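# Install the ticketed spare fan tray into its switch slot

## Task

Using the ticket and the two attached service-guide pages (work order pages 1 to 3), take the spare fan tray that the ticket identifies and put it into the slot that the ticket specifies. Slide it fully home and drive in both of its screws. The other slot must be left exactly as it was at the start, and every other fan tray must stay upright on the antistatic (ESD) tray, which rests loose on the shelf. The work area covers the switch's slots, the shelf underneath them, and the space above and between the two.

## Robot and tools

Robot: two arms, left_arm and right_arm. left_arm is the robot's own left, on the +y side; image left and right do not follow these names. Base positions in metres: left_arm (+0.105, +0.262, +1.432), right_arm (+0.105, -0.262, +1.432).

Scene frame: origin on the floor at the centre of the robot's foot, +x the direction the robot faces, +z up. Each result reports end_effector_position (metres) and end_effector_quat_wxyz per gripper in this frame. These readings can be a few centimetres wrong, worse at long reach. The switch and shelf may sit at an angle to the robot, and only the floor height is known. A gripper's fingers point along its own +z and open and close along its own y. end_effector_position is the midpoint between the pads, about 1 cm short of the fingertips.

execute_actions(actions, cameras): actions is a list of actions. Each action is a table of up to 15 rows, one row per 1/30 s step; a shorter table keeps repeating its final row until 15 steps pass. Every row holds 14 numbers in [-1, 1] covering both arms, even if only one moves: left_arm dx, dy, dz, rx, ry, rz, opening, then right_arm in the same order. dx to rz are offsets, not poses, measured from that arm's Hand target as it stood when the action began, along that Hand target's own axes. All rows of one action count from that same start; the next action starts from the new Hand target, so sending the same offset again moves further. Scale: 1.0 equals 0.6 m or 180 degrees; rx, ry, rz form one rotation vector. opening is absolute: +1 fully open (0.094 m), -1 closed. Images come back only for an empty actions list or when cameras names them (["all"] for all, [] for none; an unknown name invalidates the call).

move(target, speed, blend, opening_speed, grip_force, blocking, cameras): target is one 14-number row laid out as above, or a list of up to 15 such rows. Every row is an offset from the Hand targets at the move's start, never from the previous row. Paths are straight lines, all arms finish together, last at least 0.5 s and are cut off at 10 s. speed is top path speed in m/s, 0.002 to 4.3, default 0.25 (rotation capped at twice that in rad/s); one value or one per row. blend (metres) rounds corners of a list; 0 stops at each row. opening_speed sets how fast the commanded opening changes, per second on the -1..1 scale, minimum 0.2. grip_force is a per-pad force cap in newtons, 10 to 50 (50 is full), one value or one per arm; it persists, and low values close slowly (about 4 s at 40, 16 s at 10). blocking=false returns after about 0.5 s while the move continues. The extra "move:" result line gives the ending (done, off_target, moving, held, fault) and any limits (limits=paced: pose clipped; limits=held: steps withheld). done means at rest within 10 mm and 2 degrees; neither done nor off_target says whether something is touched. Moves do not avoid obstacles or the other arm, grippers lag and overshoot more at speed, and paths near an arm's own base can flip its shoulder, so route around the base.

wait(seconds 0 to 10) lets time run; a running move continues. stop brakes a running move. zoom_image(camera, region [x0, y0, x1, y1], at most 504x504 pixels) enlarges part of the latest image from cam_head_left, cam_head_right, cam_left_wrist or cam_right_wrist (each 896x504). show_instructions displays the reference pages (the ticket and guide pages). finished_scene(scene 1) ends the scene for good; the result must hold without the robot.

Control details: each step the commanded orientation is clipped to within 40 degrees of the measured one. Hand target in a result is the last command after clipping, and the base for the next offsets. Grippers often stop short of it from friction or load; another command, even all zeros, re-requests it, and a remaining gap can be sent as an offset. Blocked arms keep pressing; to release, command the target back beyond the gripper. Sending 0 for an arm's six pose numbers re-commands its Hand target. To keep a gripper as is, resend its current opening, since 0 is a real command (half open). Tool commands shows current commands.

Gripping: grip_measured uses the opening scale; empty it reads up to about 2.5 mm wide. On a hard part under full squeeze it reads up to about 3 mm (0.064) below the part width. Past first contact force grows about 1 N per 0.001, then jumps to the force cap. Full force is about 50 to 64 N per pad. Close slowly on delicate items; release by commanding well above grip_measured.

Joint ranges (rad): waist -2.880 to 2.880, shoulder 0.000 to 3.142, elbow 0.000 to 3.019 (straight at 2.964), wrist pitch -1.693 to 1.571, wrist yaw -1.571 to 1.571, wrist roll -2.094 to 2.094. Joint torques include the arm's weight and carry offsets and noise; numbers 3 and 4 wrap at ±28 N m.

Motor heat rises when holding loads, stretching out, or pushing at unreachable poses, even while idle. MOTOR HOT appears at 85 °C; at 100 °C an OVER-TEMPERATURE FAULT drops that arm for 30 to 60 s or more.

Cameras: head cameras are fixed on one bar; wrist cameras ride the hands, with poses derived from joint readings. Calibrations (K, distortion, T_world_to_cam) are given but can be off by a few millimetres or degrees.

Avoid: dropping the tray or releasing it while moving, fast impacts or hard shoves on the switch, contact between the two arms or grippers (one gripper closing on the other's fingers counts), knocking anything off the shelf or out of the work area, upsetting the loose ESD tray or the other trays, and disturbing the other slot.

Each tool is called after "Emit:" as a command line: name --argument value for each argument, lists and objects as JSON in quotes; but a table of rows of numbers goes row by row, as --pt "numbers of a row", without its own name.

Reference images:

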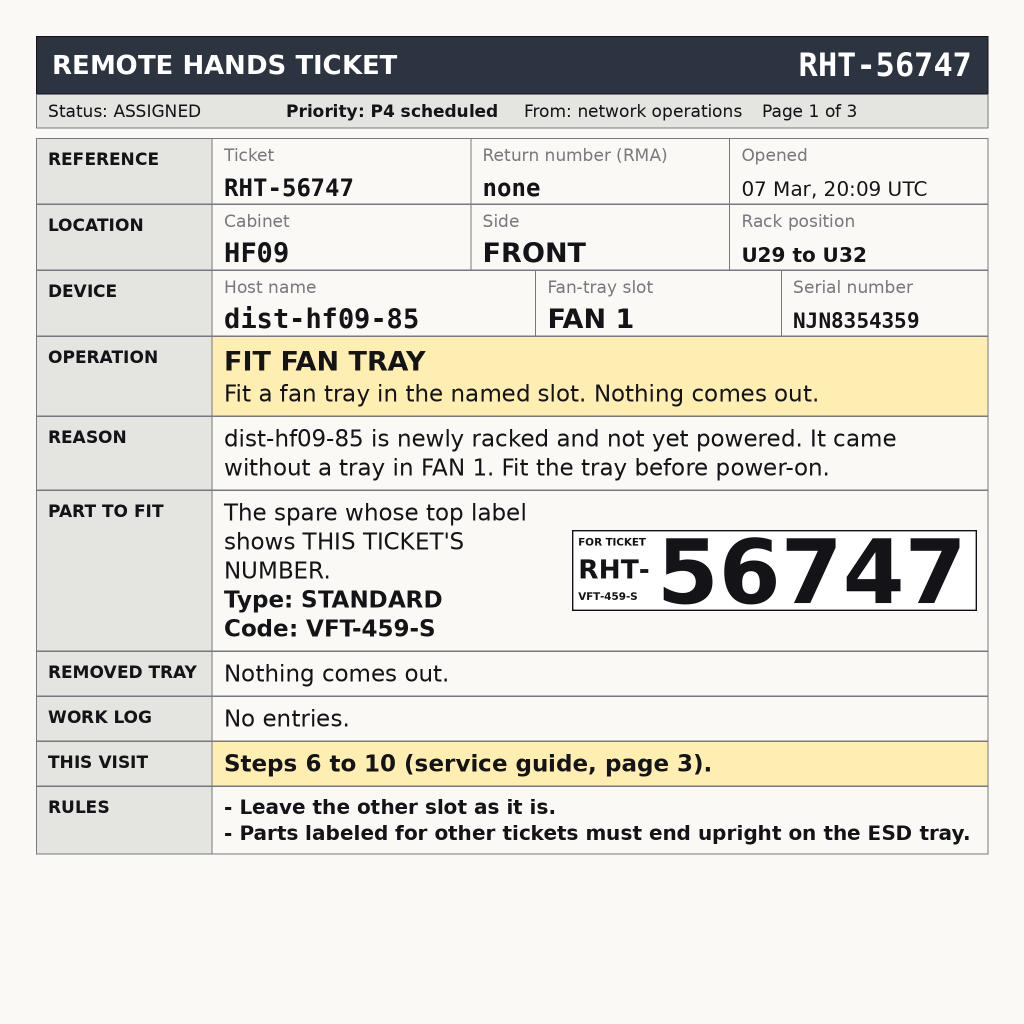

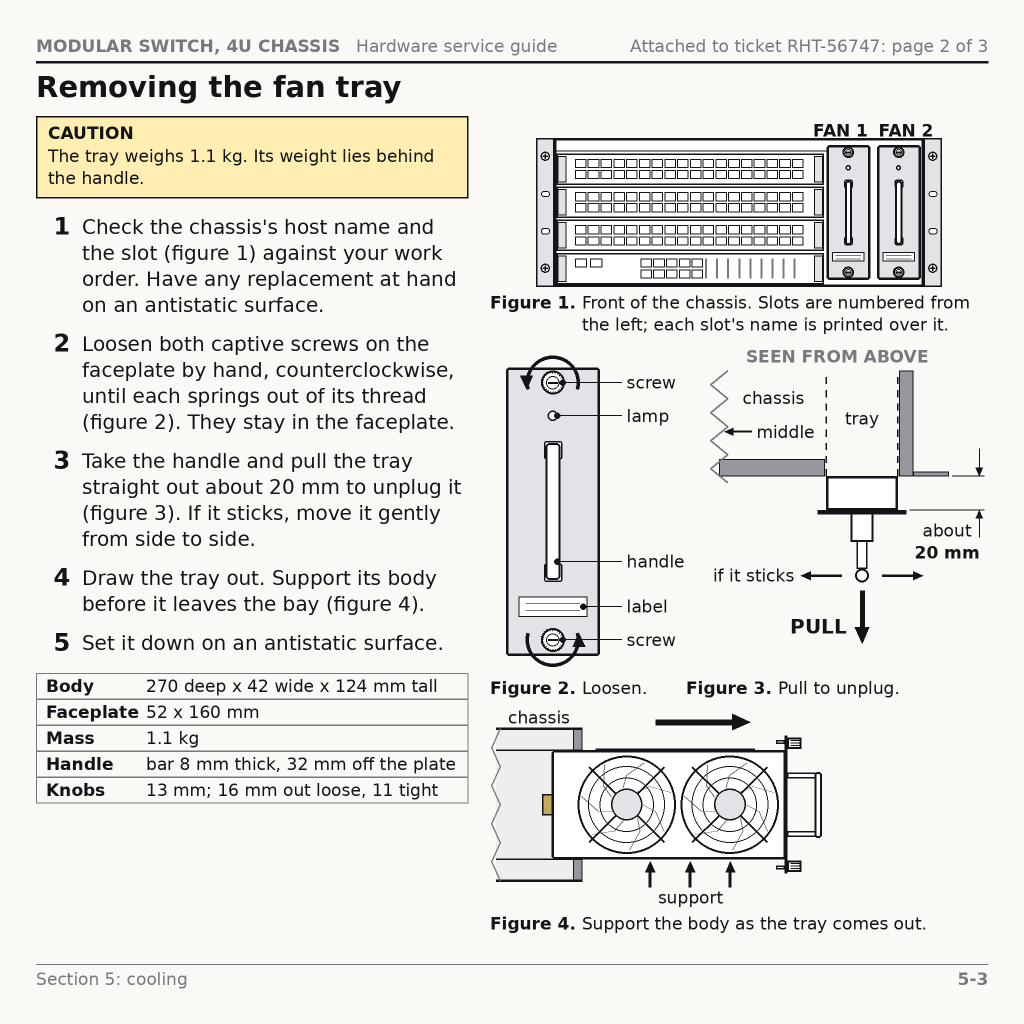

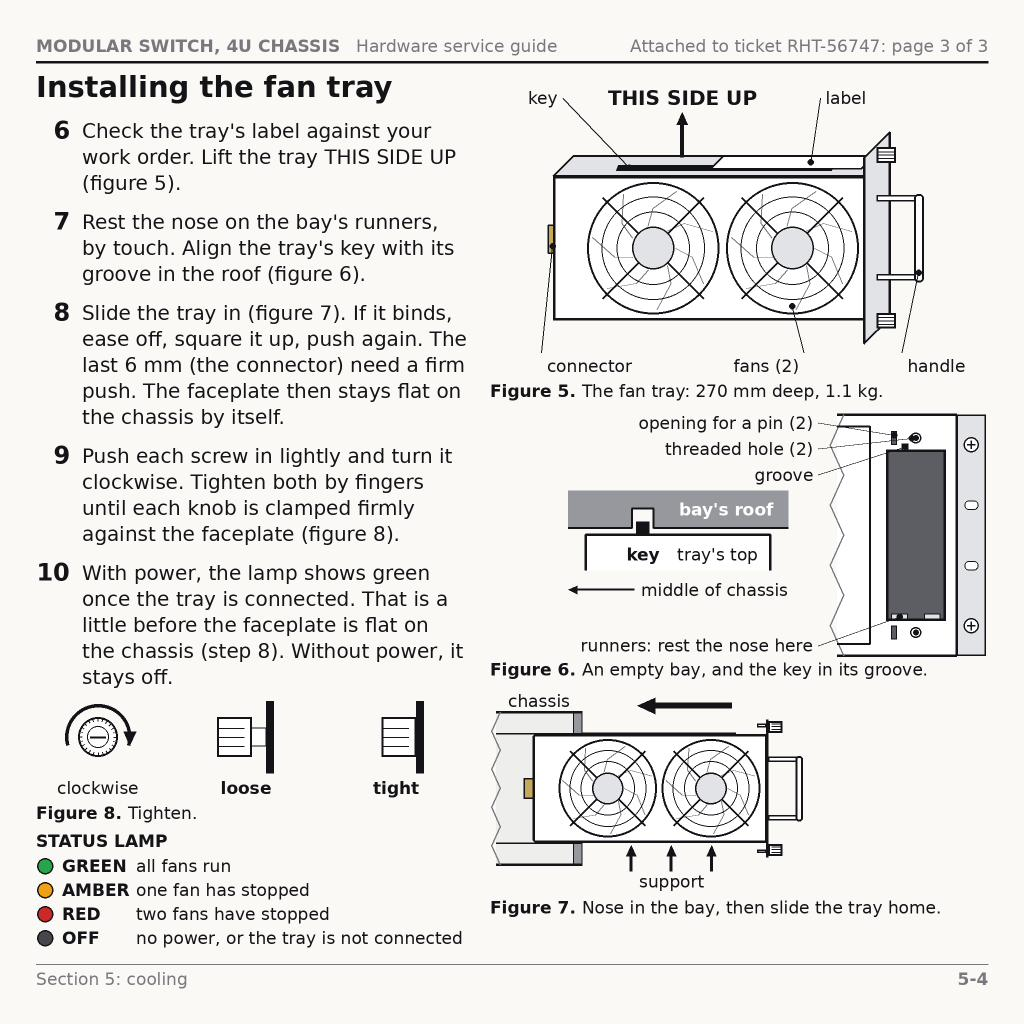

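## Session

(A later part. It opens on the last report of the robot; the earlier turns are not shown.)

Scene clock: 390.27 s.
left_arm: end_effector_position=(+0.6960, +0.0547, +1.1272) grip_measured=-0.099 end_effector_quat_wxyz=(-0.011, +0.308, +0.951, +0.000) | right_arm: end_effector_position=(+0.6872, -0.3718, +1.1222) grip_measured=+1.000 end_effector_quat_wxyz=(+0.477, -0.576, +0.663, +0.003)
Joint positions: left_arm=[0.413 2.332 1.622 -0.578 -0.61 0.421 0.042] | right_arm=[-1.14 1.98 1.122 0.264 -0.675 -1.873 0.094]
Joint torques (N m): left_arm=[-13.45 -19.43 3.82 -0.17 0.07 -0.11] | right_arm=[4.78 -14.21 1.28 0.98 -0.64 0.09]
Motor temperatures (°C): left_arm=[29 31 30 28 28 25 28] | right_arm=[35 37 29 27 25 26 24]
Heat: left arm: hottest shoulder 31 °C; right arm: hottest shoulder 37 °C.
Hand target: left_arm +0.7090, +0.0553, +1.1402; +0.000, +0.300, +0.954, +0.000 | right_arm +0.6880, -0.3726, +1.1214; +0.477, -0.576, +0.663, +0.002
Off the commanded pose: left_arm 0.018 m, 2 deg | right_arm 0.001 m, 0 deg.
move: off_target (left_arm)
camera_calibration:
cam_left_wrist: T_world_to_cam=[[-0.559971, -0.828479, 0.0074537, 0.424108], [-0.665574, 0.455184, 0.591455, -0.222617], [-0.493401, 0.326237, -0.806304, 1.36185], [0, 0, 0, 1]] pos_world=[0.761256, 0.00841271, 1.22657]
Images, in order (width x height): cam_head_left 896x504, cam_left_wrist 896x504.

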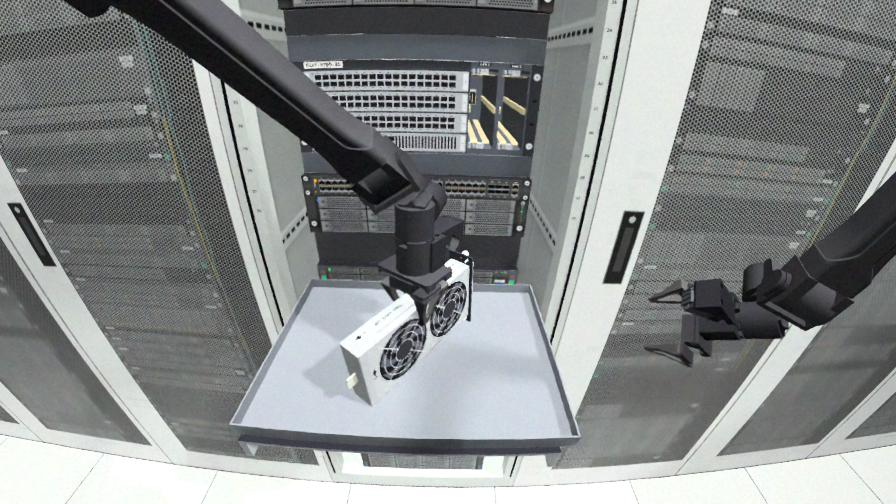

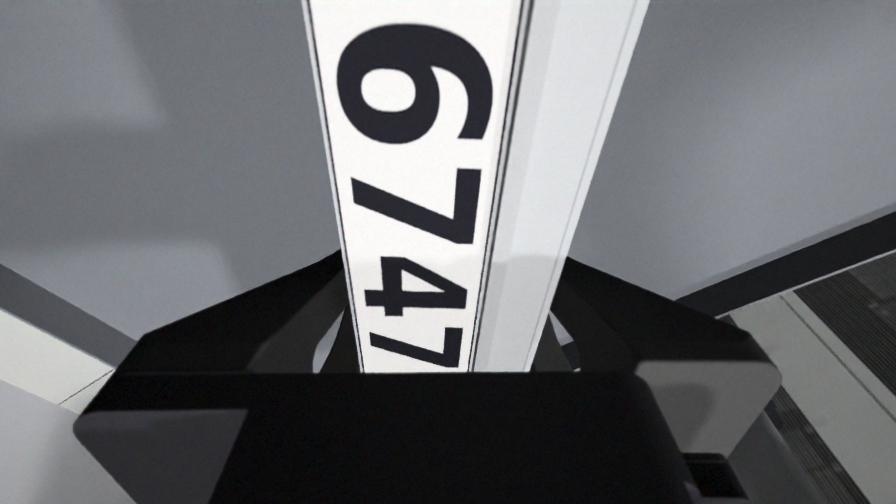

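Emit:
move --pt "0 0 -0.09 0 0 0 -0.3 0 0 0 0 0 0 1" --pt "-0.011 -0.074 -0.09 0 0 0.461 -0.3 0 0 0 0 0 0 1" --speed 0.15 --cameras '["cam_left_wrist","cam_head_left","cam_head_right"]'

Scene clock: 415.10 s.
left_arm: end_effector_position=(+0.6651, +0.0392, +1.1509) grip_measured=-0.113 end_effector_quat_wxyz=(-0.032, +0.847, +0.531, -0.018) | right_arm: end_effector_position=(+0.6872, -0.3718, +1.1222) grip_measured=+1.000 end_effector_quat_wxyz=(+0.477, -0.576, +0.663, +0.003)
Joint positions: left_arm=[0.36 2.307 1.574 -0.652 -0.64 1.716 0.042] | right_arm=[-1.14 1.98 1.122 0.264 -0.675 -1.873 0.094]
Joint torques (N m): left_arm=[-16.79 -20.19 4.41 -0.57 0.25 0.17] | right_arm=[4.84 -14.15 1.28 0.98 -0.64 0.09]
Heat: left arm: hottest shoulder 31 °C; right arm: hottest shoulder 37 °C.
Hand target: left_arm +0.6888, +0.0153, +1.1940; +0.000, +0.857, +0.516, +0.000 | right_arm +0.6880, -0.3726, +1.1214; +0.477, -0.576, +0.663, +0.002
Off the commanded pose: left_arm 0.055 m, 5 deg | right_arm 0.001 m, 0 deg.
move: off_target (left_arm)
camera_calibration:
cam_left_wrist: T_world_to_cam=[[-0.911096, 0.405421, 0.0744161, 0.501827], [0.37062, 0.726729, 0.578364, -0.934848], [0.1804, 0.554526, -0.812377, 0.920685], [0, 0, 0, 1]] pos_world=[0.637594, -0.0346129, 1.25128]
Images, in order (width x height): cam_head_left 896x504, cam_head_right 896x504, cam_left_wrist 896x504.

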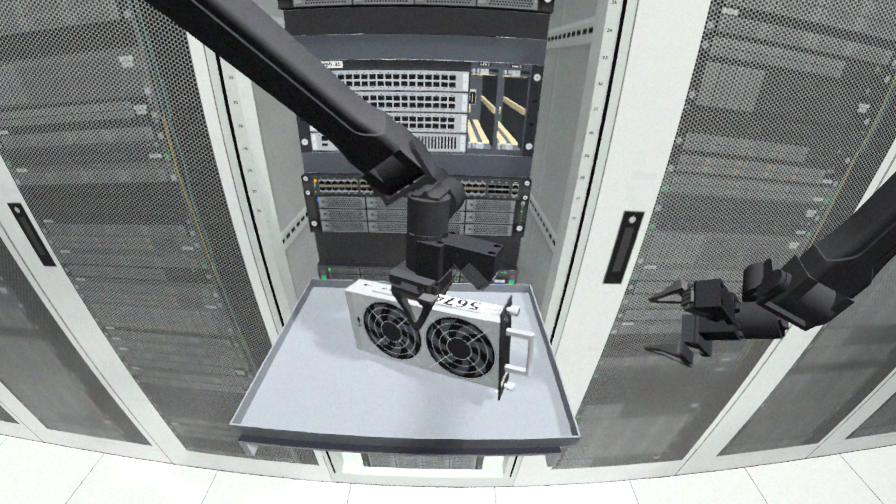

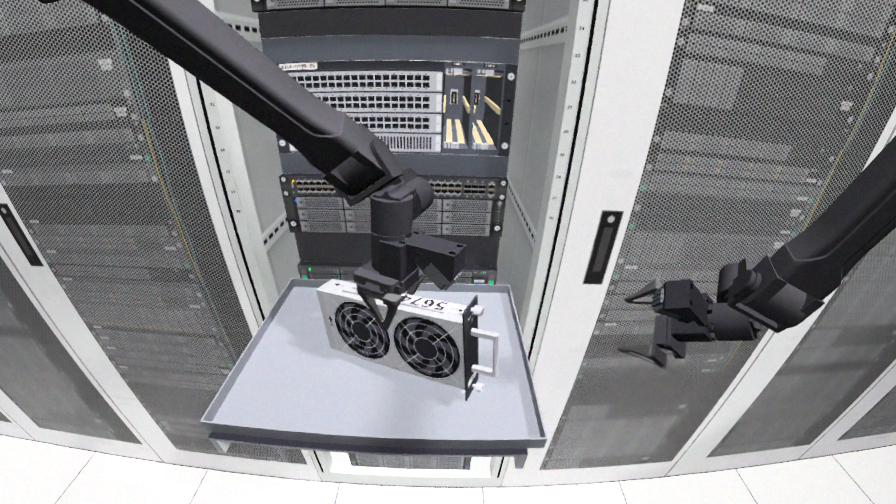

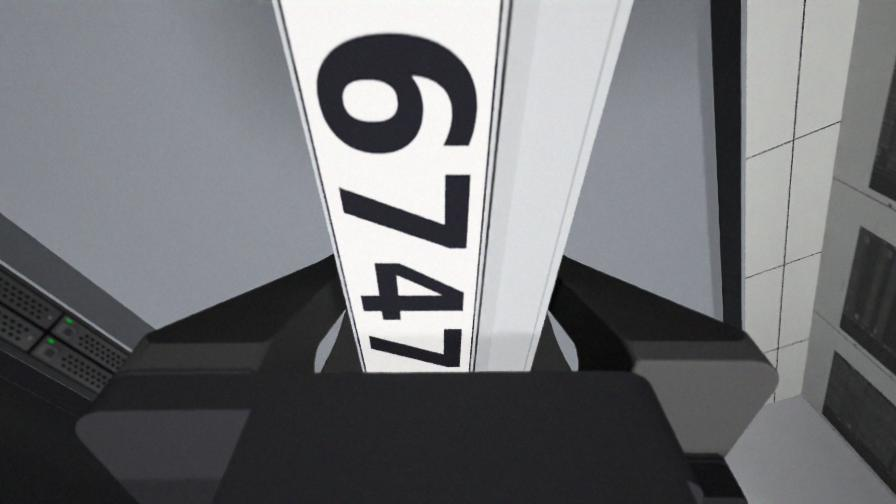

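Emit:
move --target '[0,0,0.09,0,0,0,-0.3,0,0,0,0,0,0,1]' --speed 0.08

Emit:
move --pt "0 0 0 0 0 0 1 0 0 0 0 0 0 1" --pt "0 0 -0.2 0 0 0 1 0 0 0 0 0 0 1" --opening_speed 1.0 --speed 0.12 --cameras '["cam_left_wrist","cam_head_left","cam_head_right"]'

Scene clock: 429.10 s.
left_arm: end_effector_position=(+0.6566, +0.0244, +1.1291) grip_measured=-0.113 end_effector_quat_wxyz=(-0.027, +0.857, +0.514, -0.017) | right_arm: end_effector_position=(+0.6872, -0.3718, +1.1222) grip_measured=+1.000 end_effector_quat_wxyz=(+0.477, -0.576, +0.663, +0.003)
Joint positions: left_arm=[0.36 2.359 1.584 -0.601 -0.636 1.76 0.042] | right_arm=[-1.14 1.98 1.122 0.264 -0.675 -1.873 0.094]
Joint torques (N m): left_arm=[-14.04 -18.73 6.61 0.64 0.51 0.29] | right_arm=[4.84 -14.21 1.28 0.98 -0.65 0.09]
Heat: left arm: hottest waist 30 °C; right arm: hottest shoulder 37 °C.
Hand target: left_arm +0.6889, +0.0153, +1.1401; +0.000, +0.857, +0.516, +0.000 | right_arm +0.6880, -0.3726, +1.1214; +0.477, -0.576, +0.663, +0.002
Off the commanded pose: left_arm 0.035 m, 4 deg | right_arm 0.001 m, 0 deg.
move: off_target (left_arm)

Scene clock: 432.53 s.
left_arm: end_effector_position=(+0.6897, +0.0162, +1.2521) grip_measured=+0.998 end_effector_quat_wxyz=(-0.001, +0.859, +0.512, -0.001) | right_arm: end_effector_position=(+0.6872, -0.3718, +1.1222) grip_measured=+1.000 end_effector_quat_wxyz=(+0.477, -0.576, +0.663, +0.003)
Joint positions: left_arm=[0.248 2.182 1.586 -0.785 -0.648 1.675 0.094] | right_arm=[-1.14 1.98 1.122 0.264 -0.675 -1.873 0.094]
Joint torques (N m): left_arm=[-13.45 -18.32 3.75 -0.38 0.01 -0.14] | right_arm=[4.84 -14.15 1.28 0.98 -0.64 0.09]
Heat: left arm: hottest waist 30 °C; right arm: hottest shoulder 37 °C.
Hand target: left_arm +0.6890, +0.0152, +1.2602; +0.000, +0.857, +0.516, +0.000 | right_arm +0.6880, -0.3726, +1.1214; +0.477, -0.576, +0.663, +0.002
Off the commanded pose: left_arm 0.008 m, 1 deg | right_arm 0.001 m, 0 deg.
move: done
camera_calibration:
cam_left_wrist: T_world_to_cam=[[-0.894404, 0.447235, 0.00473624, 0.601103], [0.368827, 0.731528, 0.57344, -0.978486], [0.252998, 0.514634, -0.819234, 0.970357], [0, 0, 0, 1]] pos_world=[0.653023, -0.0524237, 1.35321]
Images, in order (width x height): cam_head_left 896x504, cam_head_right 896x504, cam_left_wrist 896x504.

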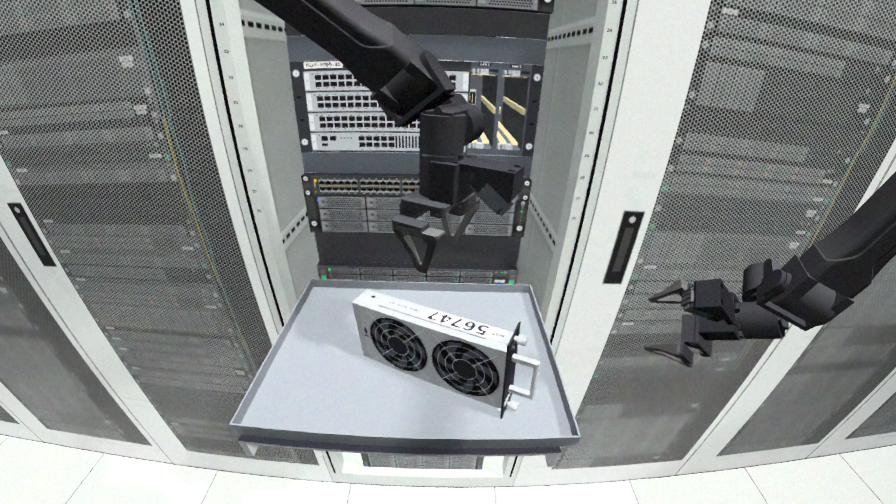

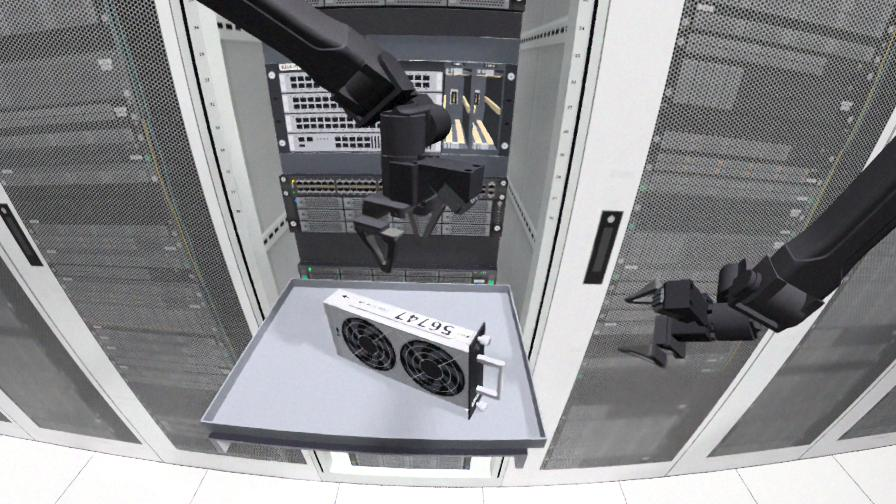

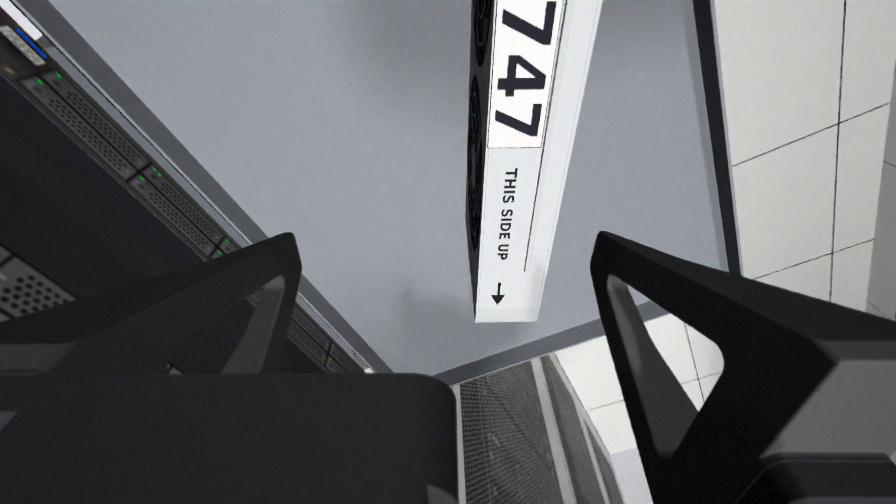

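Emit:
move --target '[0.242,-0.4865,-0.083,0,0,-0.45,1,0,0,0,0,0,0,1]' --speed 0.35

Scene clock: 527.30 s.
left_arm: end_effector_position=(+0.4980, +0.2766, +1.3094) grip_measured=+0.998 end_effector_quat_wxyz=(-0.004, +0.332, +0.943, -0.001) | right_arm: end_effector_position=(+0.6872, -0.3718, +1.1222) grip_measured=+1.000 end_effector_quat_wxyz=(+0.477, -0.576, +0.663, +0.003)
Joint positions: left_arm=[0.544 1.379 0.698 -0.508 -0.563 0.628 0.094] | right_arm=[-1.14 1.98 1.122 0.264 -0.675 -1.873 0.094]
Joint torques (N m): left_arm=[-3.37 -11.28 2.76 0.54 0.16 -0.13] | right_arm=[4.78 -14.21 1.28 0.96 -0.64 0.09]
Heat: left arm: hottest shoulder 33 °C; right arm: hottest shoulder 37 °C.
Hand target: left_arm +0.4990, +0.2802, +1.3099; +0.000, +0.317, +0.949, +0.000 | right_arm +0.6880, -0.3726, +1.1214; +0.477, -0.576, +0.663, +0.002
Off the commanded pose: left_arm 0.004 m, 2 deg | right_arm 0.001 m, 0 deg.
move: done

Emit:
move --pt "0 0 0 0 0 0 1 -0.393 -0.009 -0.174 -0.06 0.03 0.075 1" --pt "0 0 0 0 0 0 1 -0.506 0.189 0.0537 -0.1148 0.058 0.1465 1" --blend '[0.05,0]' --cameras '["all"]'

Scene clock: 536.10 s.
left_arm: end_effector_position=(+0.4980, +0.2766, +1.3094) grip_measured=+0.998 end_effector_quat_wxyz=(-0.004, +0.331, +0.943, -0.001) | right_arm: end_effector_position=(+0.5807, -0.0932, +1.2331) grip_measured=+1.000 end_effector_quat_wxyz=(+0.287, -0.486, +0.807, +0.176)
Joint positions: left_arm=[0.544 1.379 0.698 -0.508 -0.563 0.627 0.094] | right_arm=[-0.52 1.849 0.791 0.202 -0.037 -1.108 0.094]
Joint torques (N m): left_arm=[-4.13 -11.16 2.74 0.57 0.2 -0.2] | right_arm=[8.35 -9.7 2.02 1.4 -0.39 0.15]
Heat: left arm: hottest shoulder 32 °C; right arm: hottest shoulder 37 °C.
Hand target: left_arm +0.4990, +0.2802, +1.3099; +0.000, +0.317, +0.948, +0.000 | right_arm +0.5851, -0.0852, +1.2347; +0.293, -0.484, +0.806, +0.176
Off the commanded pose: left_arm 0.004 m, 2 deg | right_arm 0.009 m, 1 deg.
move: done
camera_calibration:
cam_left_wrist: T_world_to_cam=[[-0.599847, -0.800091, 0.00610001, 0.509433], [-0.649713, 0.491526, 0.579892, -0.565944], [-0.466965, 0.343884, -0.81467, 1.3316], [0, 0, 0, 1]] pos_world=[0.55969, 0.227855, 1.40989]
cam_right_wrist: T_world_to_cam=[[0.886189, -0.46329, -0.00555494, -0.552177], [-0.462638, -0.884161, -0.0649997, 0.271375], [0.0252023, 0.0601719, -0.99787, 1.34573], [0, 0, 0, 1]] pos_world=[0.580966, -0.0968542, 1.35744]

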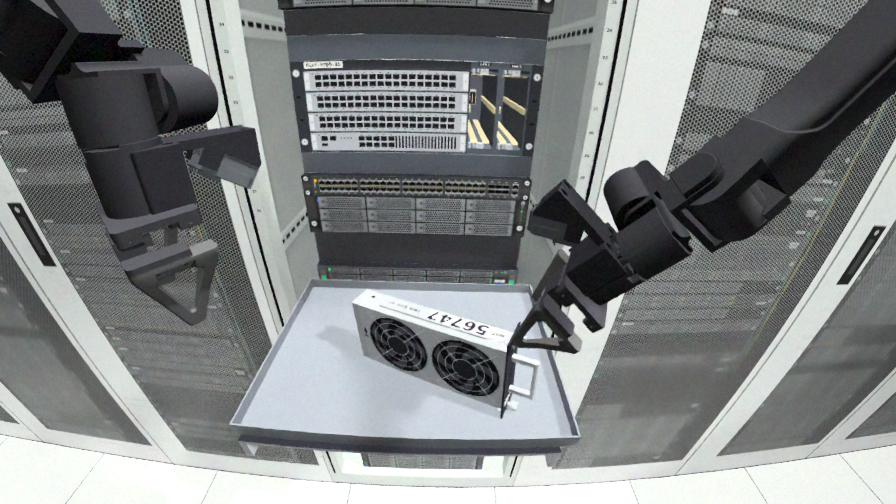

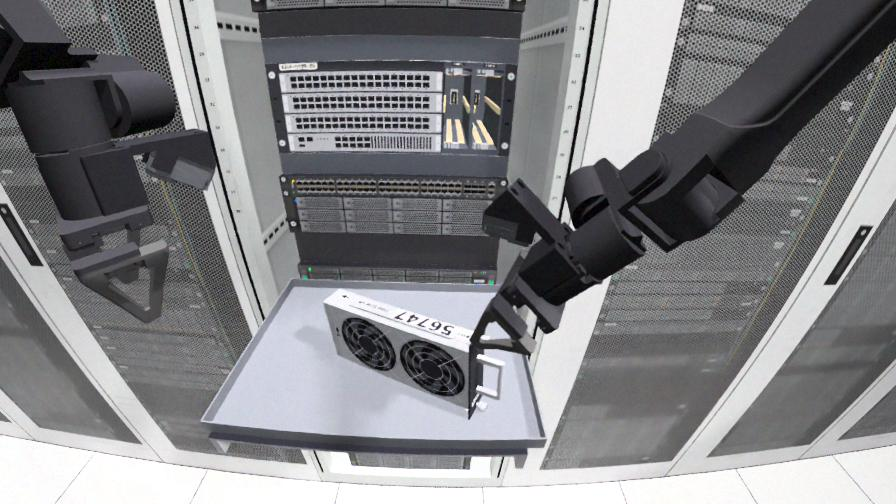

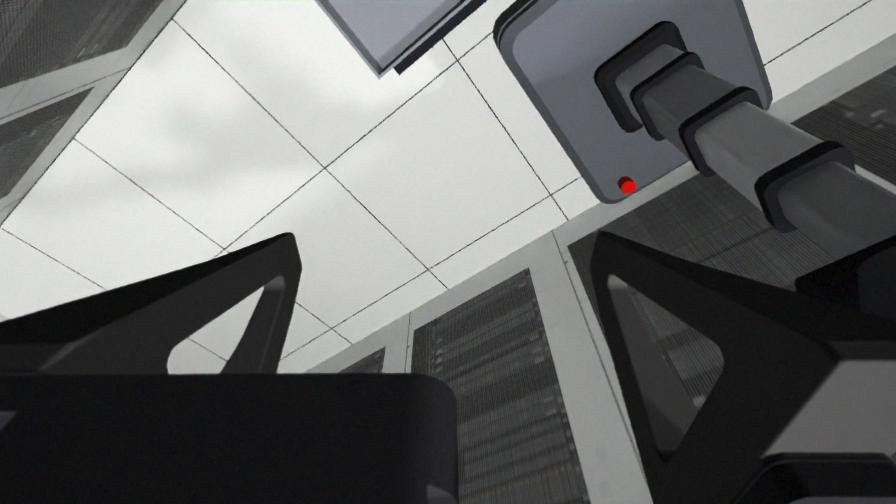

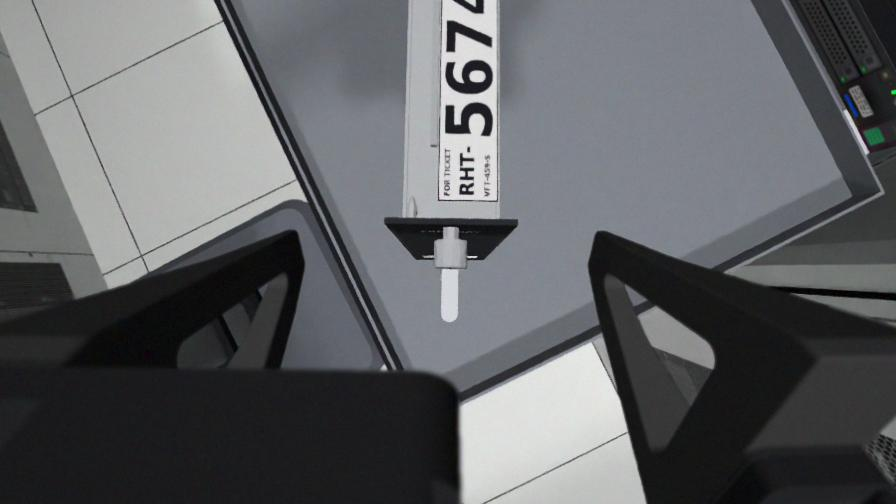

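Emit:
move --pt "0 0 0 0 0 0 1 -0.0447 0 0.0375 0 0 0 1" --pt "0 0 0 0 0 0 1 -0.0447 0 0.2225 0 0 0 1" --blend '[0.01,0]' --speed 0.12 --cameras '["cam_right_wrist","cam_head_left","cam_head_right"]'

Scene clock: 566.77 s.
left_arm: end_effector_position=(+0.4980, +0.2766, +1.3094) grip_measured=+0.998 end_effector_quat_wxyz=(-0.004, +0.331, +0.943, -0.001) | right_arm: end_effector_position=(+0.6343, -0.0007, +1.1498) grip_measured=+1.000 end_effector_quat_wxyz=(+0.289, -0.485, +0.806, +0.175)
Joint positions: left_arm=[0.544 1.379 0.698 -0.508 -0.563 0.627 0.094] | right_arm=[-0.465 2.209 1.115 0.244 -0.001 -1.067 0.094]
Joint torques (N m): left_arm=[-3.78 -11.16 2.73 0.21 0.2 -0.17] | right_arm=[10.52 -11.4 2.03 1.36 -0.4 0.13]
Heat: left arm: hottest shoulder 30 °C; right arm: hottest shoulder 36 °C.
Hand target: left_arm +0.4990, +0.2802, +1.3099; +0.000, +0.317, +0.948, +0.000 | right_arm +0.6350, +0.0088, +1.1497; +0.293, -0.484, +0.806, +0.176
Off the commanded pose: left_arm 0.004 m, 2 deg | right_arm 0.009 m, 0 deg.
move: done
camera_calibration:
cam_right_wrist: T_world_to_cam=[[0.885306, -0.465006, -0.00173441, -0.561121], [-0.464046, -0.883226, -0.0676205, 0.376407], [0.0299121, 0.0606697, -0.99771, 1.25243], [0, 0, 0, 1]] pos_world=[0.633971, -0.00445644, 1.27404]
Images, in order (width x height): cam_head_left 896x504, cam_head_right 896x504, cam_right_wrist 896x504.

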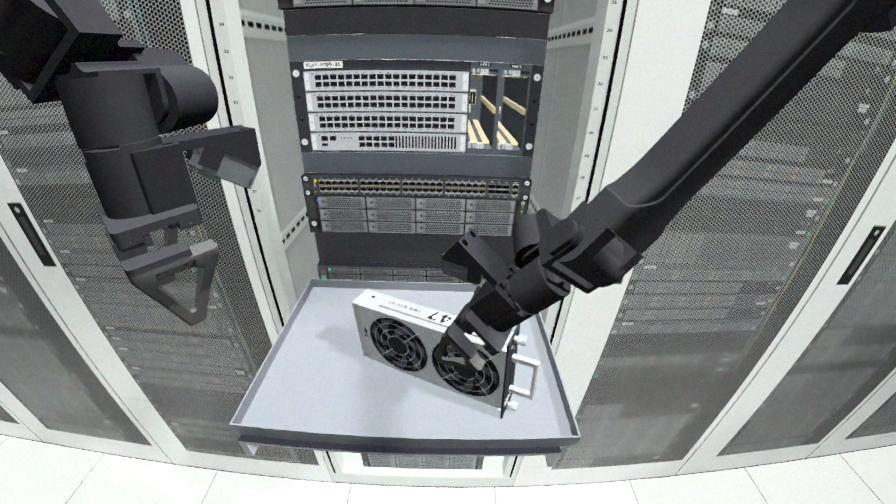

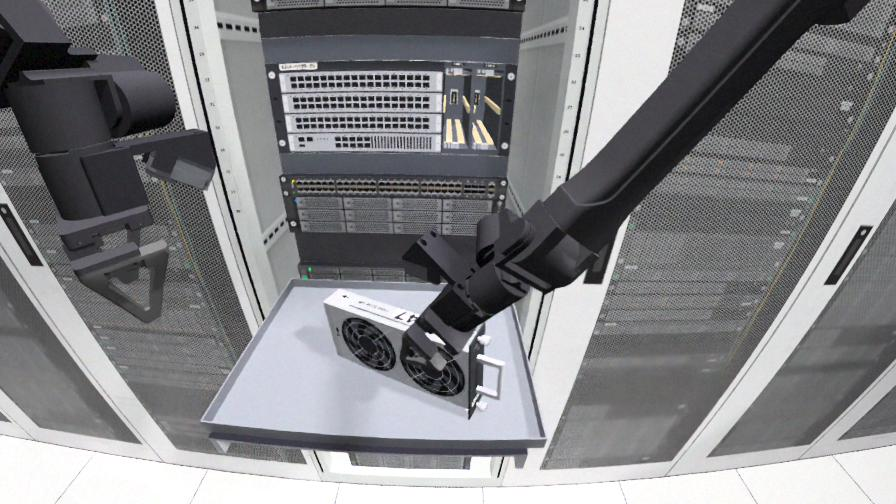

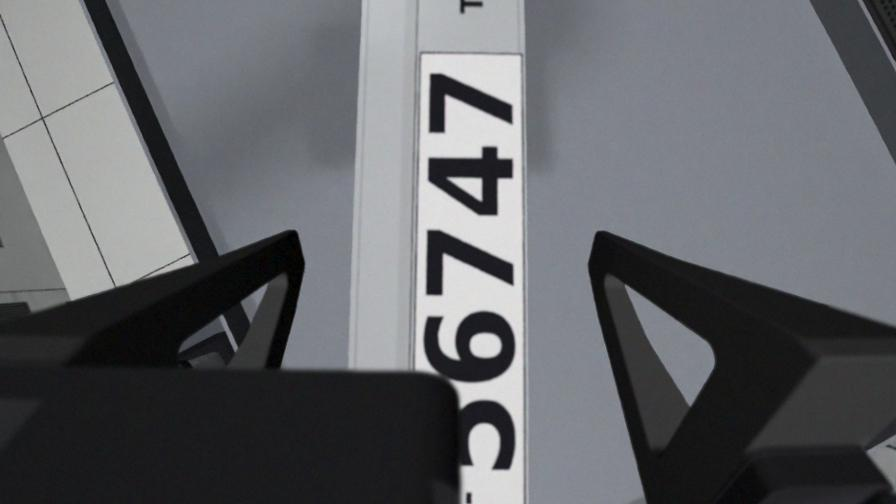

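Emit:
zoom_image --camera "cam_head_right" --region '[380, 230, 540, 430]'

Emit:
zoom_image --camera "cam_head_left" --region '[400, 230, 580, 430]'

Scaled by 2.520 from the camera's 896x504 image, which has a finer 1280x720 frame.

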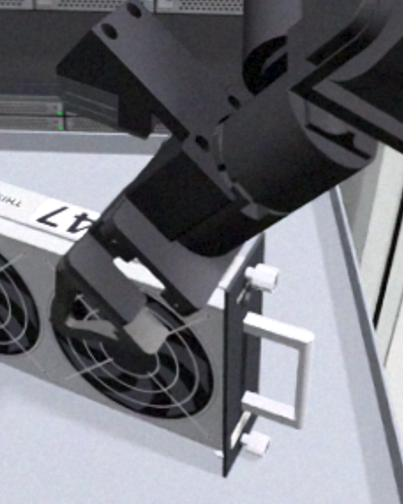

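Scaled by 2.520 from the camera's 896x504 image, which has a finer 1280x720 frame.

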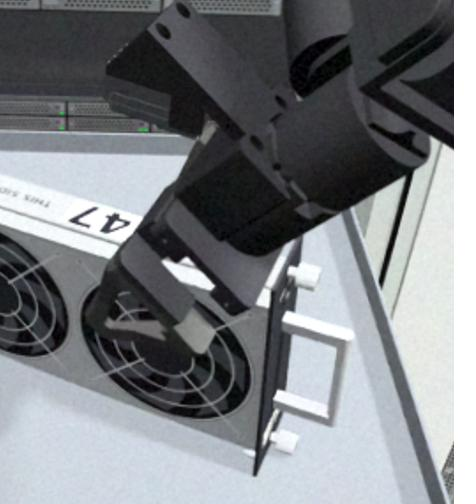

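Emit:
move --target '[0,0,0,0,0,0,1,0,0,0,0,0,0,-0.35]' --opening_speed 0.5

Emit:
move --target '[0,0,0,0,0,0,1,-0.05,0,-0.06,0,0,0,-0.35]' --speed 0.1 --cameras '["cam_right_wrist","cam_head_left","cam_head_right"]'

Scene clock: 588.23 s.
left_arm: end_effector_position=(+0.4980, +0.2766, +1.3094) grip_measured=+0.998 end_effector_quat_wxyz=(-0.004, +0.331, +0.943, -0.001) | right_arm: end_effector_position=(+0.6333, -0.0001, +1.1492) grip_measured=-0.095 end_effector_quat_wxyz=(+0.288, -0.484, +0.807, +0.176)
Joint positions: left_arm=[0.544 1.379 0.698 -0.508 -0.563 0.627 0.094] | right_arm=[-0.464 2.211 1.115 0.244 -0.001 -1.064 0.042]
Joint torques (N m): left_arm=[-3.72 -10.11 2.73 0.66 0.24 -0.08] | right_arm=[10.46 -11.52 2.03 1.35 -0.4 0.1]
Heat: left arm: hottest shoulder 29 °C; right arm: hottest shoulder 36 °C.
Hand target: left_arm +0.4990, +0.2802, +1.3099; +0.000, +0.317, +0.948, +0.000 | right_arm +0.6349, +0.0087, +1.1495; +0.293, -0.484, +0.806, +0.176
Off the commanded pose: left_arm 0.004 m, 2 deg | right_arm 0.009 m, 1 deg.
move: done

Scene clock: 589.33 s.
left_arm: end_effector_position=(+0.4980, +0.2766, +1.3094) grip_measured=+0.998 end_effector_quat_wxyz=(-0.004, +0.331, +0.943, -0.001) | right_arm: end_effector_position=(+0.6183, -0.0110, +1.1561) grip_measured=-0.096 end_effector_quat_wxyz=(+0.261, -0.480, +0.820, +0.170)
Joint positions: left_arm=[0.544 1.379 0.698 -0.508 -0.563 0.627 0.094] | right_arm=[-0.456 2.171 1.072 0.21 0.048 -1.032 0.042]
Joint torques (N m): left_arm=[-4.25 -11.52 2.88 0.51 0.21 -0.24] | right_arm=[13.16 -15.97 1.07 0.76 -1.06 0.14]
Heat: left arm: hottest shoulder 29 °C; right arm: hottest shoulder 36 °C.
Hand target: left_arm +0.4990, +0.2802, +1.3099; +0.000, +0.317, +0.948, +0.000 | right_arm +0.6350, +0.0087, +1.1965; +0.293, -0.484, +0.805, +0.176
Off the commanded pose: left_arm 0.004 m, 2 deg | right_arm 0.048 m, 4 deg.
move: off_target (right_arm)
camera_calibration:
cam_right_wrist: T_world_to_cam=[[0.877956, -0.477876, -0.0287707, -0.516168], [-0.47832, -0.878119, -0.0108499, 0.303536], [-0.0200792, 0.0232873, -0.999527, 1.29244], [0, 0, 0, 1]] pos_world=[0.624311, -0.0102211, 1.28027]
Images, in order (width x height): cam_head_left 896x504, cam_head_right 896x504, cam_right_wrist 896x504.

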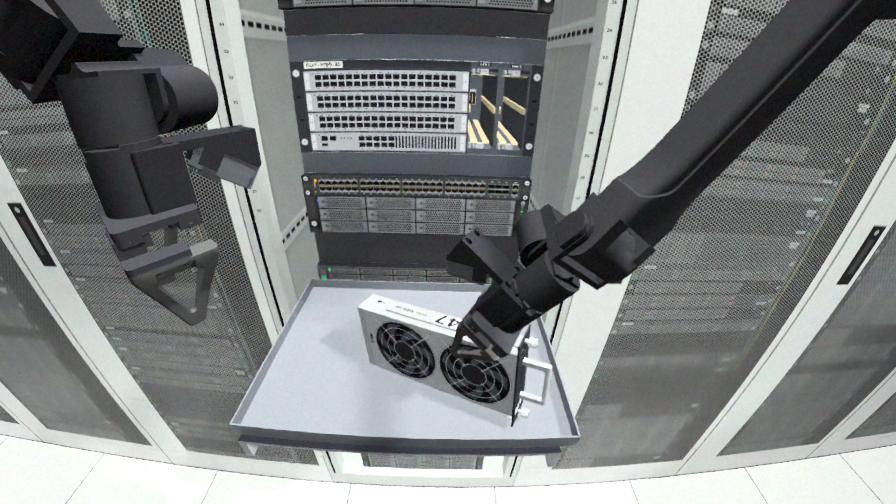

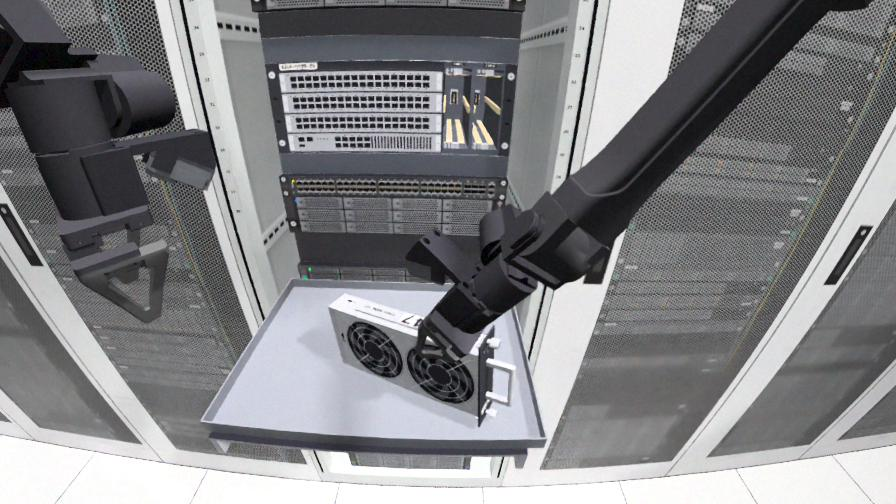

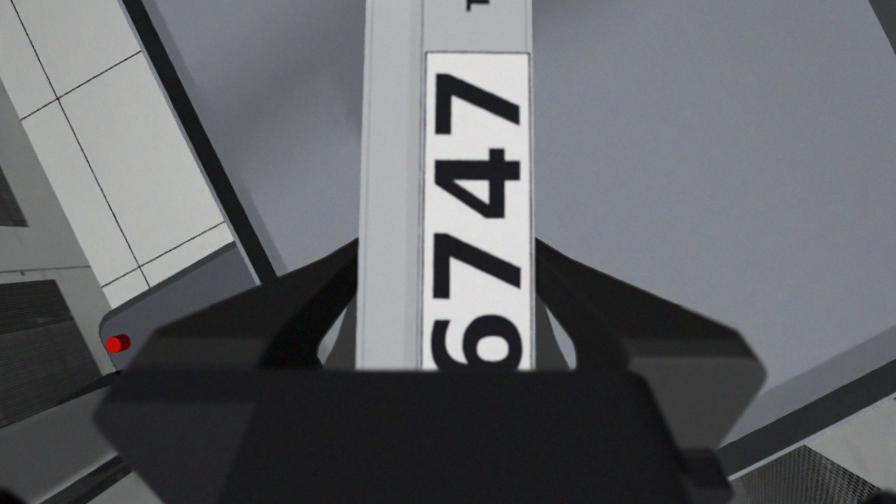

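Emit:
move --target '[0,0,0,0,0,0,1,-0.1071,0,-0.1277,0,0,0,-0.35]' --speed 0.12 --cameras '["cam_right_wrist","cam_head_left","cam_head_right"]'

Scene clock: 597.37 s.
left_arm: end_effector_position=(+0.4980, +0.2766, +1.3094) grip_measured=+0.998 end_effector_quat_wxyz=(-0.004, +0.331, +0.943, -0.001) | right_arm: end_effector_position=(+0.6098, -0.0135, +1.2455) grip_measured=-0.096 end_effector_quat_wxyz=(+0.241, -0.486, +0.823, +0.169)
Joint positions: left_arm=[0.544 1.379 0.698 -0.508 -0.563 0.627 0.094] | right_arm=[-0.348 1.964 0.985 0.045 0.135 -0.943 0.042]
Joint torques (N m): left_arm=[-5.13 -10.81 2.7 0.23 0.22 -0.18] | right_arm=[13.33 -15.91 3.15 1.43 -1.5 0.14]
Heat: left arm: hottest shoulder 29 °C; right arm: hottest waist 36 °C.
Hand target: left_arm +0.4990, +0.2802, +1.3099; +0.000, +0.317, +0.948, +0.000 | right_arm +0.6349, +0.0086, +1.2964; +0.293, -0.484, +0.806, +0.176
Off the commanded pose: left_arm 0.004 m, 2 deg | right_arm 0.061 m, 6 deg.
move: off_target (right_arm)
camera_calibration:
cam_right_wrist: T_world_to_cam=[[0.883034, -0.467273, -0.0436669, -0.49163], [-0.466566, -0.88411, 0.0258097, 0.245342], [-0.0506665, -0.00241736, -0.998713, 1.39893], [0, 0, 0, 1]] pos_world=[0.619473, -0.00943442, 1.36933]
Images, in order (width x height): cam_head_left 896x504, cam_head_right 896x504, cam_right_wrist 896x504.

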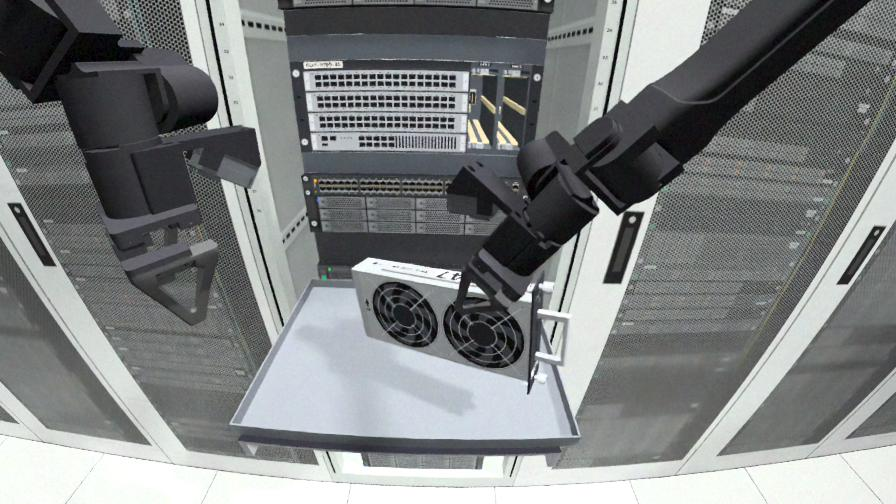

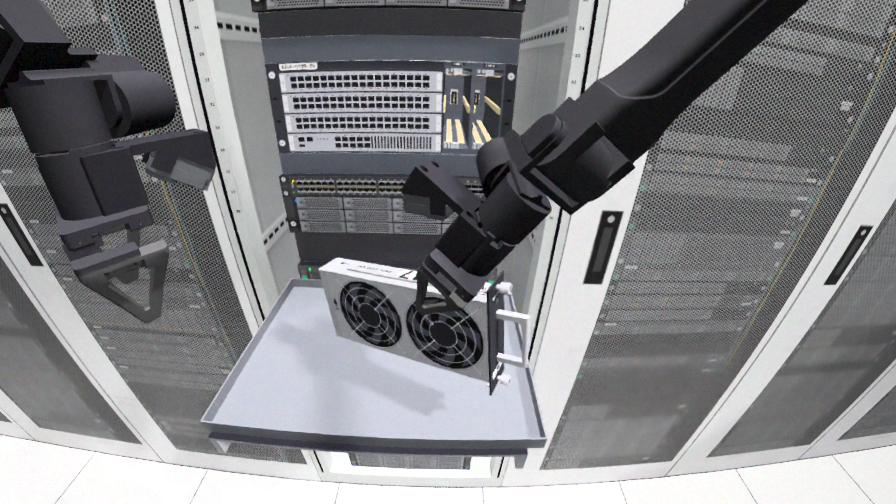

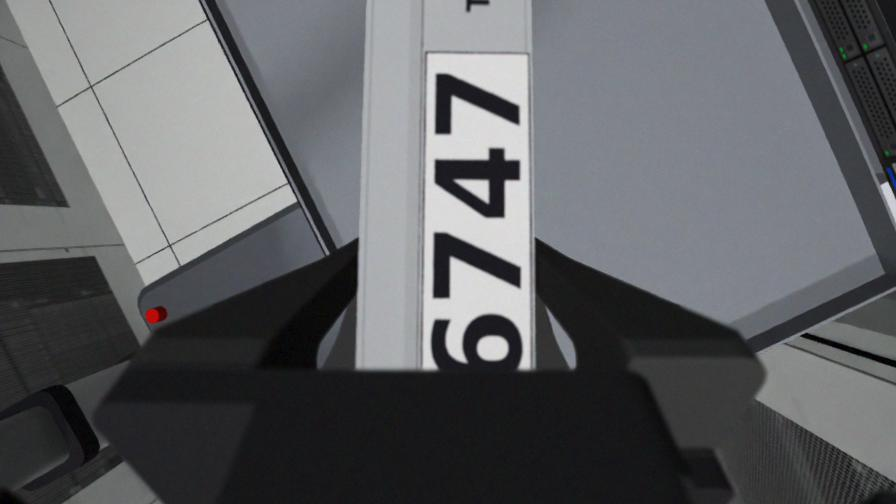

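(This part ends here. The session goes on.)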